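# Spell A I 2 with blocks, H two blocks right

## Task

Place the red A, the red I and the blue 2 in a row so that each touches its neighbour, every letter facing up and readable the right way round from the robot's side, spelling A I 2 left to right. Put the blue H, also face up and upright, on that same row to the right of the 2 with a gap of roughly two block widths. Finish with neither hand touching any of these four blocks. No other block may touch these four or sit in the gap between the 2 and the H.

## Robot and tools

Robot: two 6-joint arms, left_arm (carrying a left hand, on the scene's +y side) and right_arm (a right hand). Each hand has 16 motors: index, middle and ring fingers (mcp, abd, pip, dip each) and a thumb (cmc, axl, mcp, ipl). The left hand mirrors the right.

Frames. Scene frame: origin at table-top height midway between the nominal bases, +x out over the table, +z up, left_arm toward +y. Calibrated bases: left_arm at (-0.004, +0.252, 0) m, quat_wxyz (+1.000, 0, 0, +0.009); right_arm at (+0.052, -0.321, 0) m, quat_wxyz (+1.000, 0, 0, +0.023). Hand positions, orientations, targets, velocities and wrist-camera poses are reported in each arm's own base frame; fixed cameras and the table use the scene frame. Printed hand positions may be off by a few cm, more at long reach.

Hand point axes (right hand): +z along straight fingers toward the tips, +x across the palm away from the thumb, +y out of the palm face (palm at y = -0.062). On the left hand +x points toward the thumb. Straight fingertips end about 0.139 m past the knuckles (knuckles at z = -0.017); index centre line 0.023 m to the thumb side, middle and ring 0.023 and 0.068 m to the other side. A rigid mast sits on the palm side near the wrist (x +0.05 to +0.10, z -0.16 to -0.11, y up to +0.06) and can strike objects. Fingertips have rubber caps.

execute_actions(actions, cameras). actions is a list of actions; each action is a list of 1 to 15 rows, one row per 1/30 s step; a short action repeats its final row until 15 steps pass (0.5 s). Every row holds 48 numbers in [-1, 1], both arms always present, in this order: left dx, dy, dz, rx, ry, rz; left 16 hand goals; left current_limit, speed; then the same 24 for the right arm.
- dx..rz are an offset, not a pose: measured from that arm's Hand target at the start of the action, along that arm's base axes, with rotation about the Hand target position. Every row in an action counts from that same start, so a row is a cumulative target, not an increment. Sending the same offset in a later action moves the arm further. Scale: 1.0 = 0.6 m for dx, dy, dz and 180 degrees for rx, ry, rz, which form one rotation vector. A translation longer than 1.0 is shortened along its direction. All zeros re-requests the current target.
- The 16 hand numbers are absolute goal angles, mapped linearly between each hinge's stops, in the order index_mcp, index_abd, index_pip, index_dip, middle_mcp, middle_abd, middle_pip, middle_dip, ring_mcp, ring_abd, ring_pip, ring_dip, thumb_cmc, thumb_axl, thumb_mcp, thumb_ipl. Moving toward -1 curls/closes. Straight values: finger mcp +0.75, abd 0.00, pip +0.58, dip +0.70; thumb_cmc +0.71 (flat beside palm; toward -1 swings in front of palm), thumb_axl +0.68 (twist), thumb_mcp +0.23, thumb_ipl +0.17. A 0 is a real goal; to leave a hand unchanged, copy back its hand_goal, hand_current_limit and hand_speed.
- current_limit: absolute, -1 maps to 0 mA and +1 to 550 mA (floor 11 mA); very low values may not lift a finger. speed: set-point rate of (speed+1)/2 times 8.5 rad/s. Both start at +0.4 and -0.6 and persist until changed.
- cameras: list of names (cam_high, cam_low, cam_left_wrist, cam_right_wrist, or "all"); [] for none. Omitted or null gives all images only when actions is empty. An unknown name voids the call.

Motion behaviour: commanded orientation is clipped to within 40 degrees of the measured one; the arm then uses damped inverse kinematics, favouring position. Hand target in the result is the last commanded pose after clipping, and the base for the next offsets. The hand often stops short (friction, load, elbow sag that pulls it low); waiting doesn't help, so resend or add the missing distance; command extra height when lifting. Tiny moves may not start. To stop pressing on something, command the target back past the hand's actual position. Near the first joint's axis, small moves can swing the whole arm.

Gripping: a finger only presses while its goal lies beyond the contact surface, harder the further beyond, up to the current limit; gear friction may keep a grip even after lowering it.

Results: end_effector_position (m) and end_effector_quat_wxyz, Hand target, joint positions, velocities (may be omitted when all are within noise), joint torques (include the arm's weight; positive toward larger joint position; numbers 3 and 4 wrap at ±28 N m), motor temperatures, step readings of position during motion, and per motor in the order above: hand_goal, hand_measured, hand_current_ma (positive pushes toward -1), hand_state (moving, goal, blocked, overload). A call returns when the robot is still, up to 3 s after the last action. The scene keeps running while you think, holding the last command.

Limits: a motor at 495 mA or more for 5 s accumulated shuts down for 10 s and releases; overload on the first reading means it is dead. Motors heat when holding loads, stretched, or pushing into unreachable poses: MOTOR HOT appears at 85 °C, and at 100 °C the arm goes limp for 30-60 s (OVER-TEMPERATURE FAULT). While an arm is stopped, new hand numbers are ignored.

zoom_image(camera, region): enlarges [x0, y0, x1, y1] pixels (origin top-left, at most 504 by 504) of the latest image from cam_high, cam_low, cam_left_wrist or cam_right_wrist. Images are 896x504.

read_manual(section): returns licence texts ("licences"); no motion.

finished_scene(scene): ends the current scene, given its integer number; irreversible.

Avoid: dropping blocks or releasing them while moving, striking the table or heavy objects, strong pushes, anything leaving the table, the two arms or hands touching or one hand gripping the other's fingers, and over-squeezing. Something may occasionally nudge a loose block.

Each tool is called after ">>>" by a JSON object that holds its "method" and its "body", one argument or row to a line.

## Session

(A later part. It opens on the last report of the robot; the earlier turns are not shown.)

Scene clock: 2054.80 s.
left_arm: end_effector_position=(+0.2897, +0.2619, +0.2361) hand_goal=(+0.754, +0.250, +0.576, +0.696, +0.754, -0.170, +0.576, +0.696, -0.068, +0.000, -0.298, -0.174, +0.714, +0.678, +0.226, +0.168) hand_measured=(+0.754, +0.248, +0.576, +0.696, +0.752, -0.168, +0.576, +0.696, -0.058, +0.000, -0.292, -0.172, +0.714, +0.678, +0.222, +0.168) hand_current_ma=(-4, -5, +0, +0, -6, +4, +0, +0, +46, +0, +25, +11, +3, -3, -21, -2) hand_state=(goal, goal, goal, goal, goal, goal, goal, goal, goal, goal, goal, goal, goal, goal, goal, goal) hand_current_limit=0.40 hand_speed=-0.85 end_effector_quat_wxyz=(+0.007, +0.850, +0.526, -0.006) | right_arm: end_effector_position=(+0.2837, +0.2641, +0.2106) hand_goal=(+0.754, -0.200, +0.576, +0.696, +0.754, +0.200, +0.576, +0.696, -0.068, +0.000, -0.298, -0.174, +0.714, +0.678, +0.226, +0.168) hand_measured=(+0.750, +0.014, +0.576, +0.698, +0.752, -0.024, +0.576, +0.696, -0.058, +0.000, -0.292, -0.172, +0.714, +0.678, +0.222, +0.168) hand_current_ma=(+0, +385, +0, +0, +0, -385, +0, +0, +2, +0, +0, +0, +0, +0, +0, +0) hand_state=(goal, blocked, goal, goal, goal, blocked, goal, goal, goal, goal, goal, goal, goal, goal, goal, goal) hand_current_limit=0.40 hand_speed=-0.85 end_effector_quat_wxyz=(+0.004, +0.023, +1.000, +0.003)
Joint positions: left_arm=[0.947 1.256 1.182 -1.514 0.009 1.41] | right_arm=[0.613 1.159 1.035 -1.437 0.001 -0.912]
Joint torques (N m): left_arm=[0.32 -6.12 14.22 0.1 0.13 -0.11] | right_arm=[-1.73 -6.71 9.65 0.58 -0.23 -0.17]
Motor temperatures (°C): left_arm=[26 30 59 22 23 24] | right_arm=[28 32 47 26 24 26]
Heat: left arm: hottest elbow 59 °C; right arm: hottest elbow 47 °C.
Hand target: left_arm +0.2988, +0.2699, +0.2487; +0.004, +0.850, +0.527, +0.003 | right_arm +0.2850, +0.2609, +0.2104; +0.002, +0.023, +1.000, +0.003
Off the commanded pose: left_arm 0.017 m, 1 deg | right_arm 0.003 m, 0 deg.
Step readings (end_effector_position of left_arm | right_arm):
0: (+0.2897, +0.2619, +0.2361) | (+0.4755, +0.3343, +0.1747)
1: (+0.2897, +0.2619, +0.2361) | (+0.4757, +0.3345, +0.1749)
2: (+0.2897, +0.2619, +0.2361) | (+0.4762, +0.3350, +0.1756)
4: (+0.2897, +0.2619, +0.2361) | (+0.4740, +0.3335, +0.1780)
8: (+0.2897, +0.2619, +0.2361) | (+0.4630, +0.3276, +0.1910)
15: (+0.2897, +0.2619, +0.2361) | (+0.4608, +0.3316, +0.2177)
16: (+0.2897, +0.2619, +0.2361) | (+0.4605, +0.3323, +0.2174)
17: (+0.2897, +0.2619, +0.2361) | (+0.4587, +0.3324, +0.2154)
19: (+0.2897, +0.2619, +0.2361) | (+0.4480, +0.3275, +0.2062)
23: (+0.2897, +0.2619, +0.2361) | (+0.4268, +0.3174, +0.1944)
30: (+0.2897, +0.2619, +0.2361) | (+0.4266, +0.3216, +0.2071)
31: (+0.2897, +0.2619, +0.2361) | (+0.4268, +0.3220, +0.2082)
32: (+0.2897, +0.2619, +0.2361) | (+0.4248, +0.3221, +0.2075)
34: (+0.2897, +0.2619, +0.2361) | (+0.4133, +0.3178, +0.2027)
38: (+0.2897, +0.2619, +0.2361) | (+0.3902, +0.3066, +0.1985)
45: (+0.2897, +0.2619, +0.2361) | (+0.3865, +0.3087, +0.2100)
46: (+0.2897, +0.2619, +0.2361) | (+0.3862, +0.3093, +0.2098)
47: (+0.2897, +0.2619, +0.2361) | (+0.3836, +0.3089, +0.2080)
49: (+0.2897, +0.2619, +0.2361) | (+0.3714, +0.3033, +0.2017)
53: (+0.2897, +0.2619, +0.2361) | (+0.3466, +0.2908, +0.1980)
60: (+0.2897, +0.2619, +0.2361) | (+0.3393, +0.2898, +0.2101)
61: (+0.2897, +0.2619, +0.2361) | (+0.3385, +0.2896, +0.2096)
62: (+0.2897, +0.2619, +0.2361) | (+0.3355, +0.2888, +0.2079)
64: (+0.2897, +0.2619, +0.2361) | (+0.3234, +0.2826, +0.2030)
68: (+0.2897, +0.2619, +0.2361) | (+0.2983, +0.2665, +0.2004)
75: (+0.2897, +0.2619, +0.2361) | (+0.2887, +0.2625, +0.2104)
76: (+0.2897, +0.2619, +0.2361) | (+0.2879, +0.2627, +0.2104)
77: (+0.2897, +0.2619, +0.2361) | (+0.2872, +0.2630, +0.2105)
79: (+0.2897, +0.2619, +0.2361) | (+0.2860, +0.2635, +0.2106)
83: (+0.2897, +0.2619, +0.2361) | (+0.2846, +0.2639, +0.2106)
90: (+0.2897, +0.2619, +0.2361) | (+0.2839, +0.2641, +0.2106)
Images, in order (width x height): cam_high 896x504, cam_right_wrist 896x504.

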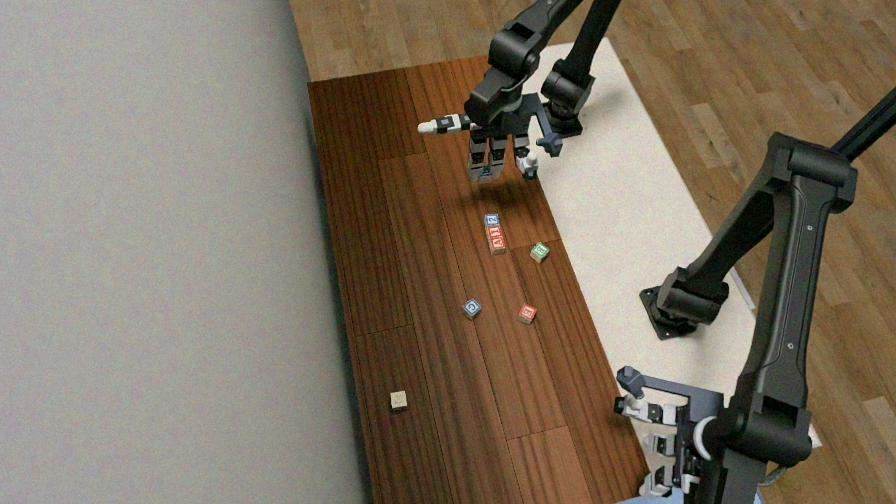

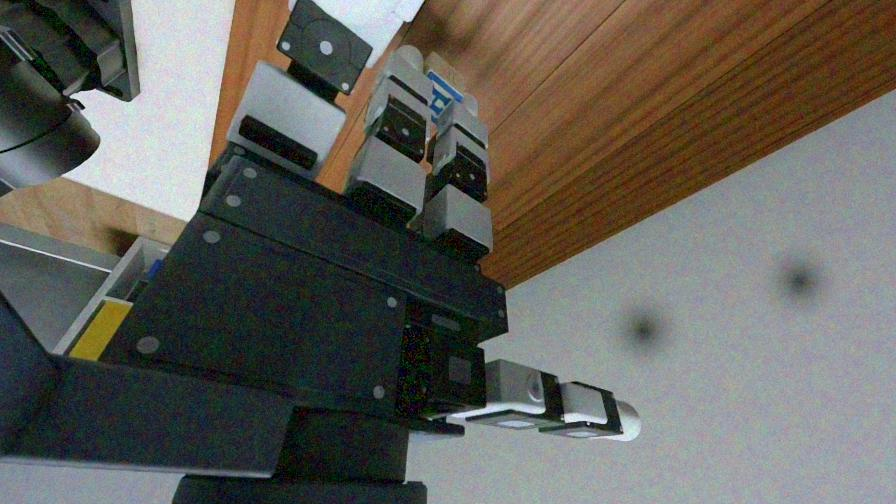

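>>> {"method": "execute_actions", "body": {
  "actions": [
    [[0,0,0,0,0,0, 0.754,0.25,0.576,0.696,0.754,-0.17,0.576,0.696,-0.068,0,-0.299,-0.174,0.714,0.678,0.226,0.168,0.4,-0.85, 0.0033,-0.005,-0.07,0,0,0, 0.754,-0.2,0.576,0.696,0.754,0.2,0.576,0.696,-0.068,0,-0.299,-0.174,0.714,0.678,0.226,0.168,0.4,-0.85]],
    [[0,0,0,0,0,0, 0.754,0.25,0.576,0.696,0.754,-0.17,0.576,0.696,-0.068,0,-0.299,-0.174,0.714,0.678,0.226,0.168,0.4,-0.85, 0,0,-0.045,0,0,0, 0.754,-0.2,0.576,0.696,0.754,0.2,0.576,0.696,-0.068,0,-0.299,-0.174,0.714,0.678,0.226,0.168,0.4,-0.85]]
  ],
  "cameras": ["cam_high"]
}}

>>> {"method": "zoom_image", "body": {
  "camera": "cam_high",
  "region": [440, 150, 560, 260]
}}

Scene clock: 2073.10 s.
left_arm: end_effector_position=(+0.2897, +0.2619, +0.2361) hand_goal=(+0.754, +0.250, +0.576, +0.696, +0.754, -0.170, +0.576, +0.696, -0.068, +0.000, -0.298, -0.174, +0.714, +0.678, +0.226, +0.168) hand_measured=(+0.754, +0.248, +0.576, +0.696, +0.752, -0.168, +0.576, +0.696, -0.058, +0.000, -0.292, -0.172, +0.714, +0.678, +0.222, +0.168) hand_current_ma=(-4, -5, +0, +0, -6, +4, +0, +0, +46, +0, +25, +11, +3, -3, -21, -2) hand_state=(goal, goal, goal, goal, goal, goal, goal, goal, goal, goal, goal, goal, goal, goal, goal, goal) hand_current_limit=0.40 hand_speed=-0.85 end_effector_quat_wxyz=(+0.007, +0.850, +0.526, -0.006) | right_arm: end_effector_position=(+0.2826, +0.2588, +0.1469) hand_goal=(+0.754, -0.200, +0.576, +0.696, +0.754, +0.200, +0.576, +0.696, -0.068, +0.000, -0.298, -0.174, +0.714, +0.678, +0.226, +0.168) hand_measured=(+0.750, +0.014, +0.576, +0.698, +0.752, -0.024, +0.576, +0.696, -0.058, +0.000, -0.292, -0.172, +0.714, +0.678, +0.222, +0.168) hand_current_ma=(+0, +385, +0, +0, +0, -385, +0, +0, +2, +0, +0, +0, +0, +0, +0, +0) hand_state=(goal, blocked, goal, goal, goal, blocked, goal, goal, goal, goal, goal, goal, goal, goal, goal, goal) hand_current_limit=0.40 hand_speed=-0.85 end_effector_quat_wxyz=(+0.005, +0.023, +1.000, +0.003)
Joint positions: left_arm=[0.947 1.256 1.182 -1.514 0.009 1.41] | right_arm=[0.601 1.185 0.884 -1.257 0.001 -0.924]
Joint torques (N m): left_arm=[0.38 -6.07 14.27 0.1 0.12 -0.11] | right_arm=[-1.61 -5.19 9.22 1.18 -0.23 -0.17]
Motor temperatures (°C): left_arm=[26 30 59 22 23 24] | right_arm=[28 32 46 26 24 26]
Heat: left arm: hottest elbow 59 °C; right arm: hottest elbow 46 °C.
Hand target: left_arm +0.2988, +0.2699, +0.2487; +0.004, +0.850, +0.527, +0.003 | right_arm +0.2870, +0.2579, +0.1412; +0.002, +0.023, +1.000, +0.003
Off the commanded pose: left_arm 0.017 m, 1 deg | right_arm 0.007 m, 0 deg.
Step readings (end_effector_position of left_arm | right_arm):
0: (+0.2897, +0.2619, +0.2361) | (+0.2836, +0.2642, +0.2106)
1: (+0.2897, +0.2619, +0.2361) | (+0.2835, +0.2641, +0.2103)
2: (+0.2897, +0.2619, +0.2361) | (+0.2841, +0.2640, +0.2085)
4: (+0.2897, +0.2619, +0.2361) | (+0.2846, +0.2637, +0.2000)
8: (+0.2897, +0.2619, +0.2361) | (+0.2793, +0.2575, +0.1779)
15: (+0.2897, +0.2619, +0.2361) | (+0.2815, +0.2579, +0.1735)
16: (+0.2897, +0.2619, +0.2361) | (+0.2818, +0.2581, +0.1734)
17: (+0.2897, +0.2619, +0.2361) | (+0.2827, +0.2588, +0.1726)
19: (+0.2897, +0.2619, +0.2361) | (+0.2842, +0.2598, +0.1686)
23: (+0.2897, +0.2619, +0.2361) | (+0.2818, +0.2583, +0.1539)
30: (+0.2897, +0.2619, +0.2361) | (+0.2822, +0.2586, +0.1468)
Images, in order (width x height): cam_high 896x504.

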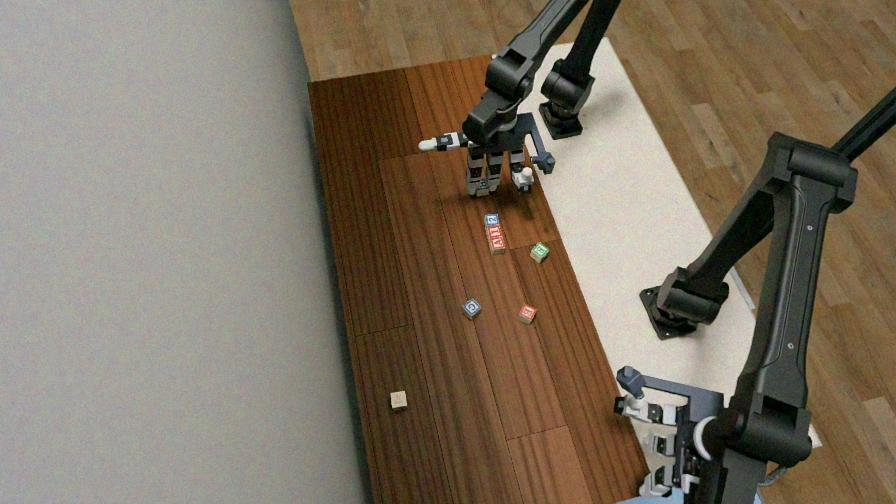

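Scaled by 4.200 from the camera's 896x504 image, which has a finer 1280x720 frame.

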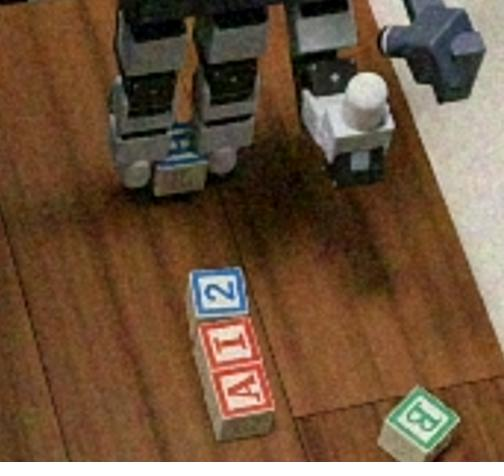

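>>> {"method": "zoom_image", "body": {
  "camera": "cam_high",
  "region": [460, 170, 505, 205]
}}

>>> {"method": "execute_actions", "body": {
  "actions": [
    [[0,0,0,0,0,0, 0.754,0.25,0.576,0.696,0.754,-0.17,0.576,0.696,-0.068,0,-0.299,-0.174,0.714,0.678,0.226,0.168,0.4,-0.85, 0.002,-0.001,-0.02,0,0,0, 0.754,-0.2,0.576,0.696,0.754,0.2,0.576,0.696,-0.068,0,-0.299,-0.174,0.714,0.678,0.226,0.168,0.4,-0.85]]
  ],
  "cameras": ["cam_high"]
}}

>>> {"method": "zoom_image", "body": {
  "camera": "cam_high",
  "region": [440, 150, 560, 260]
}}

Scaled by 11.200 from the camera's 896x504 image, which has a finer 1280x720 frame.

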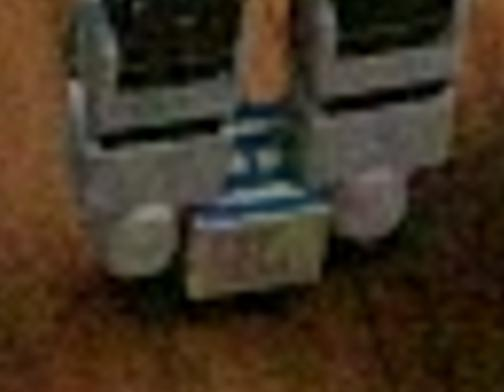

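Scene clock: 2095.17 s.
left_arm: end_effector_position=(+0.2897, +0.2619, +0.2361) hand_goal=(+0.754, +0.250, +0.576, +0.696, +0.754, -0.170, +0.576, +0.696, -0.068, +0.000, -0.298, -0.174, +0.714, +0.678, +0.226, +0.168) hand_measured=(+0.754, +0.248, +0.576, +0.696, +0.752, -0.168, +0.576, +0.696, -0.058, +0.000, -0.292, -0.172, +0.714, +0.678, +0.222, +0.168) hand_current_ma=(-4, -5, +0, +0, -6, +4, +0, +0, +46, +0, +25, +11, +3, -3, -21, -2) hand_state=(goal, goal, goal, goal, goal, goal, goal, goal, goal, goal, goal, goal, goal, goal, goal, goal) hand_current_limit=0.40 hand_speed=-0.85 end_effector_quat_wxyz=(+0.007, +0.850, +0.526, -0.006) | right_arm: end_effector_position=(+0.2845, +0.2592, +0.1369) hand_goal=(+0.754, -0.200, +0.576, +0.696, +0.754, +0.200, +0.576, +0.696, -0.068, +0.000, -0.298, -0.174, +0.714, +0.678, +0.226, +0.168) hand_measured=(+0.750, +0.014, +0.576, +0.698, +0.752, -0.024, +0.576, +0.696, -0.058, +0.000, -0.292, -0.172, +0.714, +0.678, +0.222, +0.168) hand_current_ma=(+0, +385, +0, +0, +0, -385, +0, +0, +2, +0, +0, +0, +0, +0, +0, +0) hand_state=(goal, blocked, goal, goal, goal, blocked, goal, goal, goal, goal, goal, goal, goal, goal, goal, goal) hand_current_limit=0.40 hand_speed=-0.85 end_effector_quat_wxyz=(+0.007, +0.022, +1.000, +0.005)
Joint positions: left_arm=[0.947 1.256 1.182 -1.514 0.009 1.41] | right_arm=[0.599 1.196 0.864 -1.221 0.001 -0.928]
Joint torques (N m): left_arm=[0.09 -6.12 14.16 0.09 0.12 -0.11] | right_arm=[-1.73 -5.13 8.9 1.2 -0.24 -0.16]
Motor temperatures (°C): left_arm=[26 30 60 22 23 24] | right_arm=[28 31 45 26 24 26]
Heat: left arm: hottest elbow 60 °C; right arm: hottest elbow 45 °C.
Hand target: left_arm +0.2988, +0.2699, +0.2487; +0.004, +0.850, +0.527, +0.003 | right_arm +0.2882, +0.2574, +0.1293; +0.002, +0.023, +1.000, +0.003
Off the commanded pose: left_arm 0.017 m, 1 deg | right_arm 0.009 m, 1 deg.
Step readings (end_effector_position of left_arm | right_arm):
0: (+0.2897, +0.2619, +0.2361) | (+0.2826, +0.2588, +0.1469)
1: (+0.2897, +0.2619, +0.2361) | (+0.2827, +0.2589, +0.1469)
2: (+0.2897, +0.2619, +0.2361) | (+0.2831, +0.2592, +0.1468)
4: (+0.2897, +0.2619, +0.2361) | (+0.2845, +0.2597, +0.1456)
8: (+0.2897, +0.2619, +0.2361) | (+0.2846, +0.2591, +0.1402)
15: (+0.2897, +0.2619, +0.2361) | (+0.2843, +0.2591, +0.1368)
Images, in order (width x height): cam_high 896x504.

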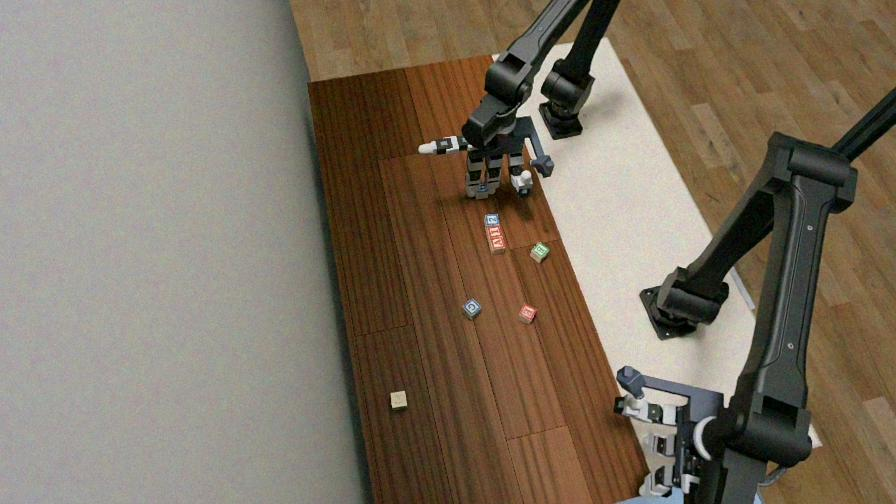

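Scaled by 4.200 from the camera's 896x504 image, which has a finer 1280x720 frame.

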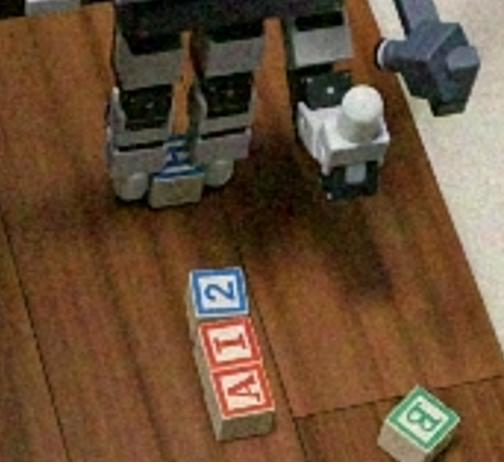

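>>> {"method": "execute_actions", "body": {
  "actions": [
    [[0,0,0,0,0,0, 0.754,0.25,0.576,0.696,0.754,-0.17,0.576,0.696,-0.068,0,-0.299,-0.174,0.714,0.678,0.226,0.168,0.4,-0.85, 0,0,0,0,0,0, 0.754,0.07,0.576,0.696,0.754,-0.08,0.576,0.696,-0.068,0,-0.299,-0.174,0.714,0.678,0.226,0.168,0.4,-0.85]],
    [[0,0,0,0,0,0, 0.754,0.25,0.576,0.696,0.754,-0.17,0.576,0.696,-0.068,0,-0.299,-0.174,0.714,0.678,0.226,0.168,0.4,-0.85, 0,0,0,0,0,0, 0.754,0.2,0.576,0.696,0.754,-0.21,0.576,0.696,-0.068,0,-0.299,-0.174,0.714,0.678,0.226,0.168,0.4,-0.85]],
    [[0,0,0,0,0,0, 0.754,0.25,0.576,0.696,0.754,-0.17,0.576,0.696,-0.068,0,-0.299,-0.174,0.714,0.678,0.226,0.168,0.4,-0.85, 0,0,0.06,0,0,0, 0.754,0.2,0.576,0.696,0.754,-0.21,0.576,0.696,-0.068,0,-0.299,-0.174,0.714,0.678,0.226,0.168,0.4,-0.85]],
    [[0,0,0,0,0,0, 0.754,0.25,0.576,0.696,0.754,-0.17,0.576,0.696,-0.068,0,-0.299,-0.174,0.714,0.678,0.226,0.168,0.4,-0.85, 0,0,0.08,0,0,0, 0.754,0.2,0.576,0.696,0.754,-0.21,0.576,0.696,-0.068,0,-0.299,-0.174,0.714,0.678,0.226,0.168,0.4,-0.85]]
  ],
  "cameras": ["cam_high"]
}}

>>> {"method": "zoom_image", "body": {
  "camera": "cam_high",
  "region": [440, 150, 560, 260]
}}

Scene clock: 2113.20 s.
left_arm: end_effector_position=(+0.2897, +0.2619, +0.2361) hand_goal=(+0.754, +0.250, +0.576, +0.696, +0.754, -0.170, +0.576, +0.696, -0.068, +0.000, -0.298, -0.174, +0.714, +0.678, +0.226, +0.168) hand_measured=(+0.754, +0.248, +0.576, +0.696, +0.752, -0.168, +0.576, +0.696, -0.058, +0.000, -0.292, -0.172, +0.714, +0.678, +0.222, +0.168) hand_current_ma=(-4, -5, +0, +0, -6, +4, +0, +0, +46, +0, +25, +11, +3, -3, -21, -2) hand_state=(goal, goal, goal, goal, goal, goal, goal, goal, goal, goal, goal, goal, goal, goal, goal, goal) hand_current_limit=0.40 hand_speed=-0.85 end_effector_quat_wxyz=(+0.007, +0.850, +0.526, -0.006) | right_arm: end_effector_position=(+0.2782, +0.2549, +0.1968) hand_goal=(+0.754, +0.200, +0.576, +0.696, +0.754, -0.210, +0.576, +0.696, -0.068, +0.000, -0.298, -0.174, +0.714, +0.678, +0.226, +0.168) hand_measured=(+0.750, +0.196, +0.576, +0.698, +0.752, -0.206, +0.576, +0.696, -0.058, +0.000, -0.292, -0.172, +0.714, +0.678, +0.222, +0.168) hand_current_ma=(+0, +0, +0, +0, +0, +0, +0, +0, +2, +0, +0, +0, +0, +0, +0, +0) hand_state=(goal, goal, goal, goal, goal, goal, goal, goal, goal, goal, goal, goal, goal, goal, goal, goal) hand_current_limit=0.40 hand_speed=-0.85 end_effector_quat_wxyz=(-0.007, +0.022, +1.000, -0.006)
Joint positions: left_arm=[0.947 1.256 1.182 -1.514 0.009 1.41] | right_arm=[0.599 1.156 1.002 -1.434 0.001 -0.928]
Joint torques (N m): left_arm=[0.15 -6.12 14.24 0.12 0.13 -0.11] | right_arm=[-1.67 -6.3 12.97 0.16 -0.22 -0.16]
Motor temperatures (°C): left_arm=[26 30 60 22 23 24] | right_arm=[28 31 43 26 24 26]
Heat: left arm: hottest elbow 60 °C; right arm: hottest elbow 43 °C.
Hand target: left_arm +0.2988, +0.2699, +0.2487; +0.004, +0.850, +0.527, +0.003 | right_arm +0.2881, +0.2574, +0.2132; +0.002, +0.023, +1.000, +0.003
Off the commanded pose: left_arm 0.017 m, 1 deg | right_arm 0.020 m, 2 deg.
Step readings (end_effector_position of left_arm | right_arm):
0: (+0.2897, +0.2619, +0.2361) | (+0.2845, +0.2592, +0.1369)
1: (+0.2897, +0.2619, +0.2361) | (+0.2845, +0.2592, +0.1369)
2: (+0.2897, +0.2619, +0.2361) | (+0.2845, +0.2592, +0.1369)
4: (+0.2897, +0.2619, +0.2361) | (+0.2845, +0.2592, +0.1369)
8: (+0.2897, +0.2619, +0.2361) | (+0.2845, +0.2592, +0.1369)
15: (+0.2897, +0.2619, +0.2361) | (+0.2845, +0.2592, +0.1369)
16: (+0.2897, +0.2619, +0.2361) | (+0.2845, +0.2592, +0.1369)
17: (+0.2897, +0.2619, +0.2361) | (+0.2845, +0.2592, +0.1369)
19: (+0.2897, +0.2619, +0.2361) | (+0.2845, +0.2592, +0.1369)
23: (+0.2897, +0.2619, +0.2361) | (+0.2845, +0.2592, +0.1369)
30: (+0.2897, +0.2619, +0.2361) | (+0.2845, +0.2592, +0.1369)
31: (+0.2897, +0.2619, +0.2361) | (+0.2845, +0.2592, +0.1369)
32: (+0.2897, +0.2619, +0.2361) | (+0.2839, +0.2588, +0.1367)
34: (+0.2897, +0.2619, +0.2361) | (+0.2797, +0.2559, +0.1355)
38: (+0.2897, +0.2619, +0.2361) | (+0.2736, +0.2518, +0.1356)
45: (+0.2897, +0.2619, +0.2361) | (+0.2756, +0.2531, +0.1421)
46: (+0.2897, +0.2619, +0.2361) | (+0.2755, +0.2531, +0.1429)
47: (+0.2897, +0.2619, +0.2361) | (+0.2743, +0.2523, +0.1443)
49: (+0.2897, +0.2619, +0.2361) | (+0.2722, +0.2509, +0.1524)
53: (+0.2897, +0.2619, +0.2361) | (+0.2762, +0.2536, +0.1793)
60: (+0.2897, +0.2619, +0.2361) | (+0.2791, +0.2555, +0.1971)
Images, in order (width x height): cam_high 896x504.

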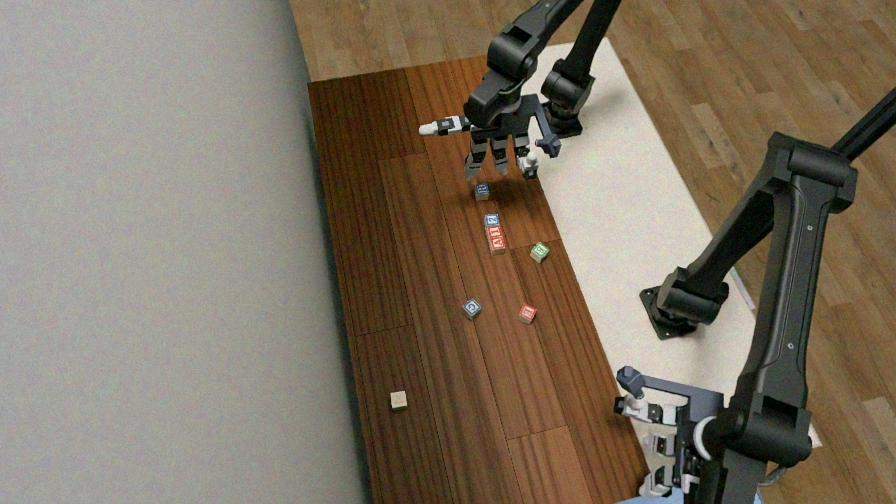

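Scaled by 4.200 from the camera's 896x504 image, which has a finer 1280x720 frame.

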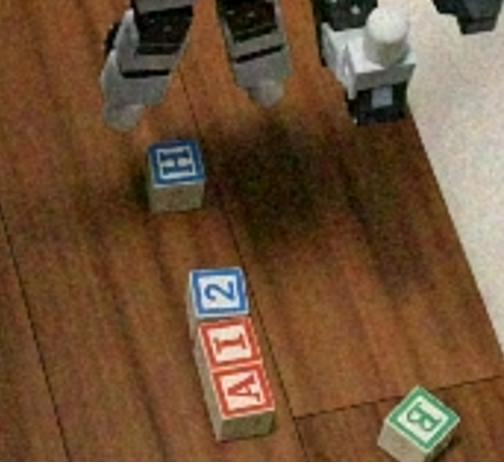

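>>> {"method": "finished_scene", "body": {
  "scene": 1
}}

The scene is finished: the task was done.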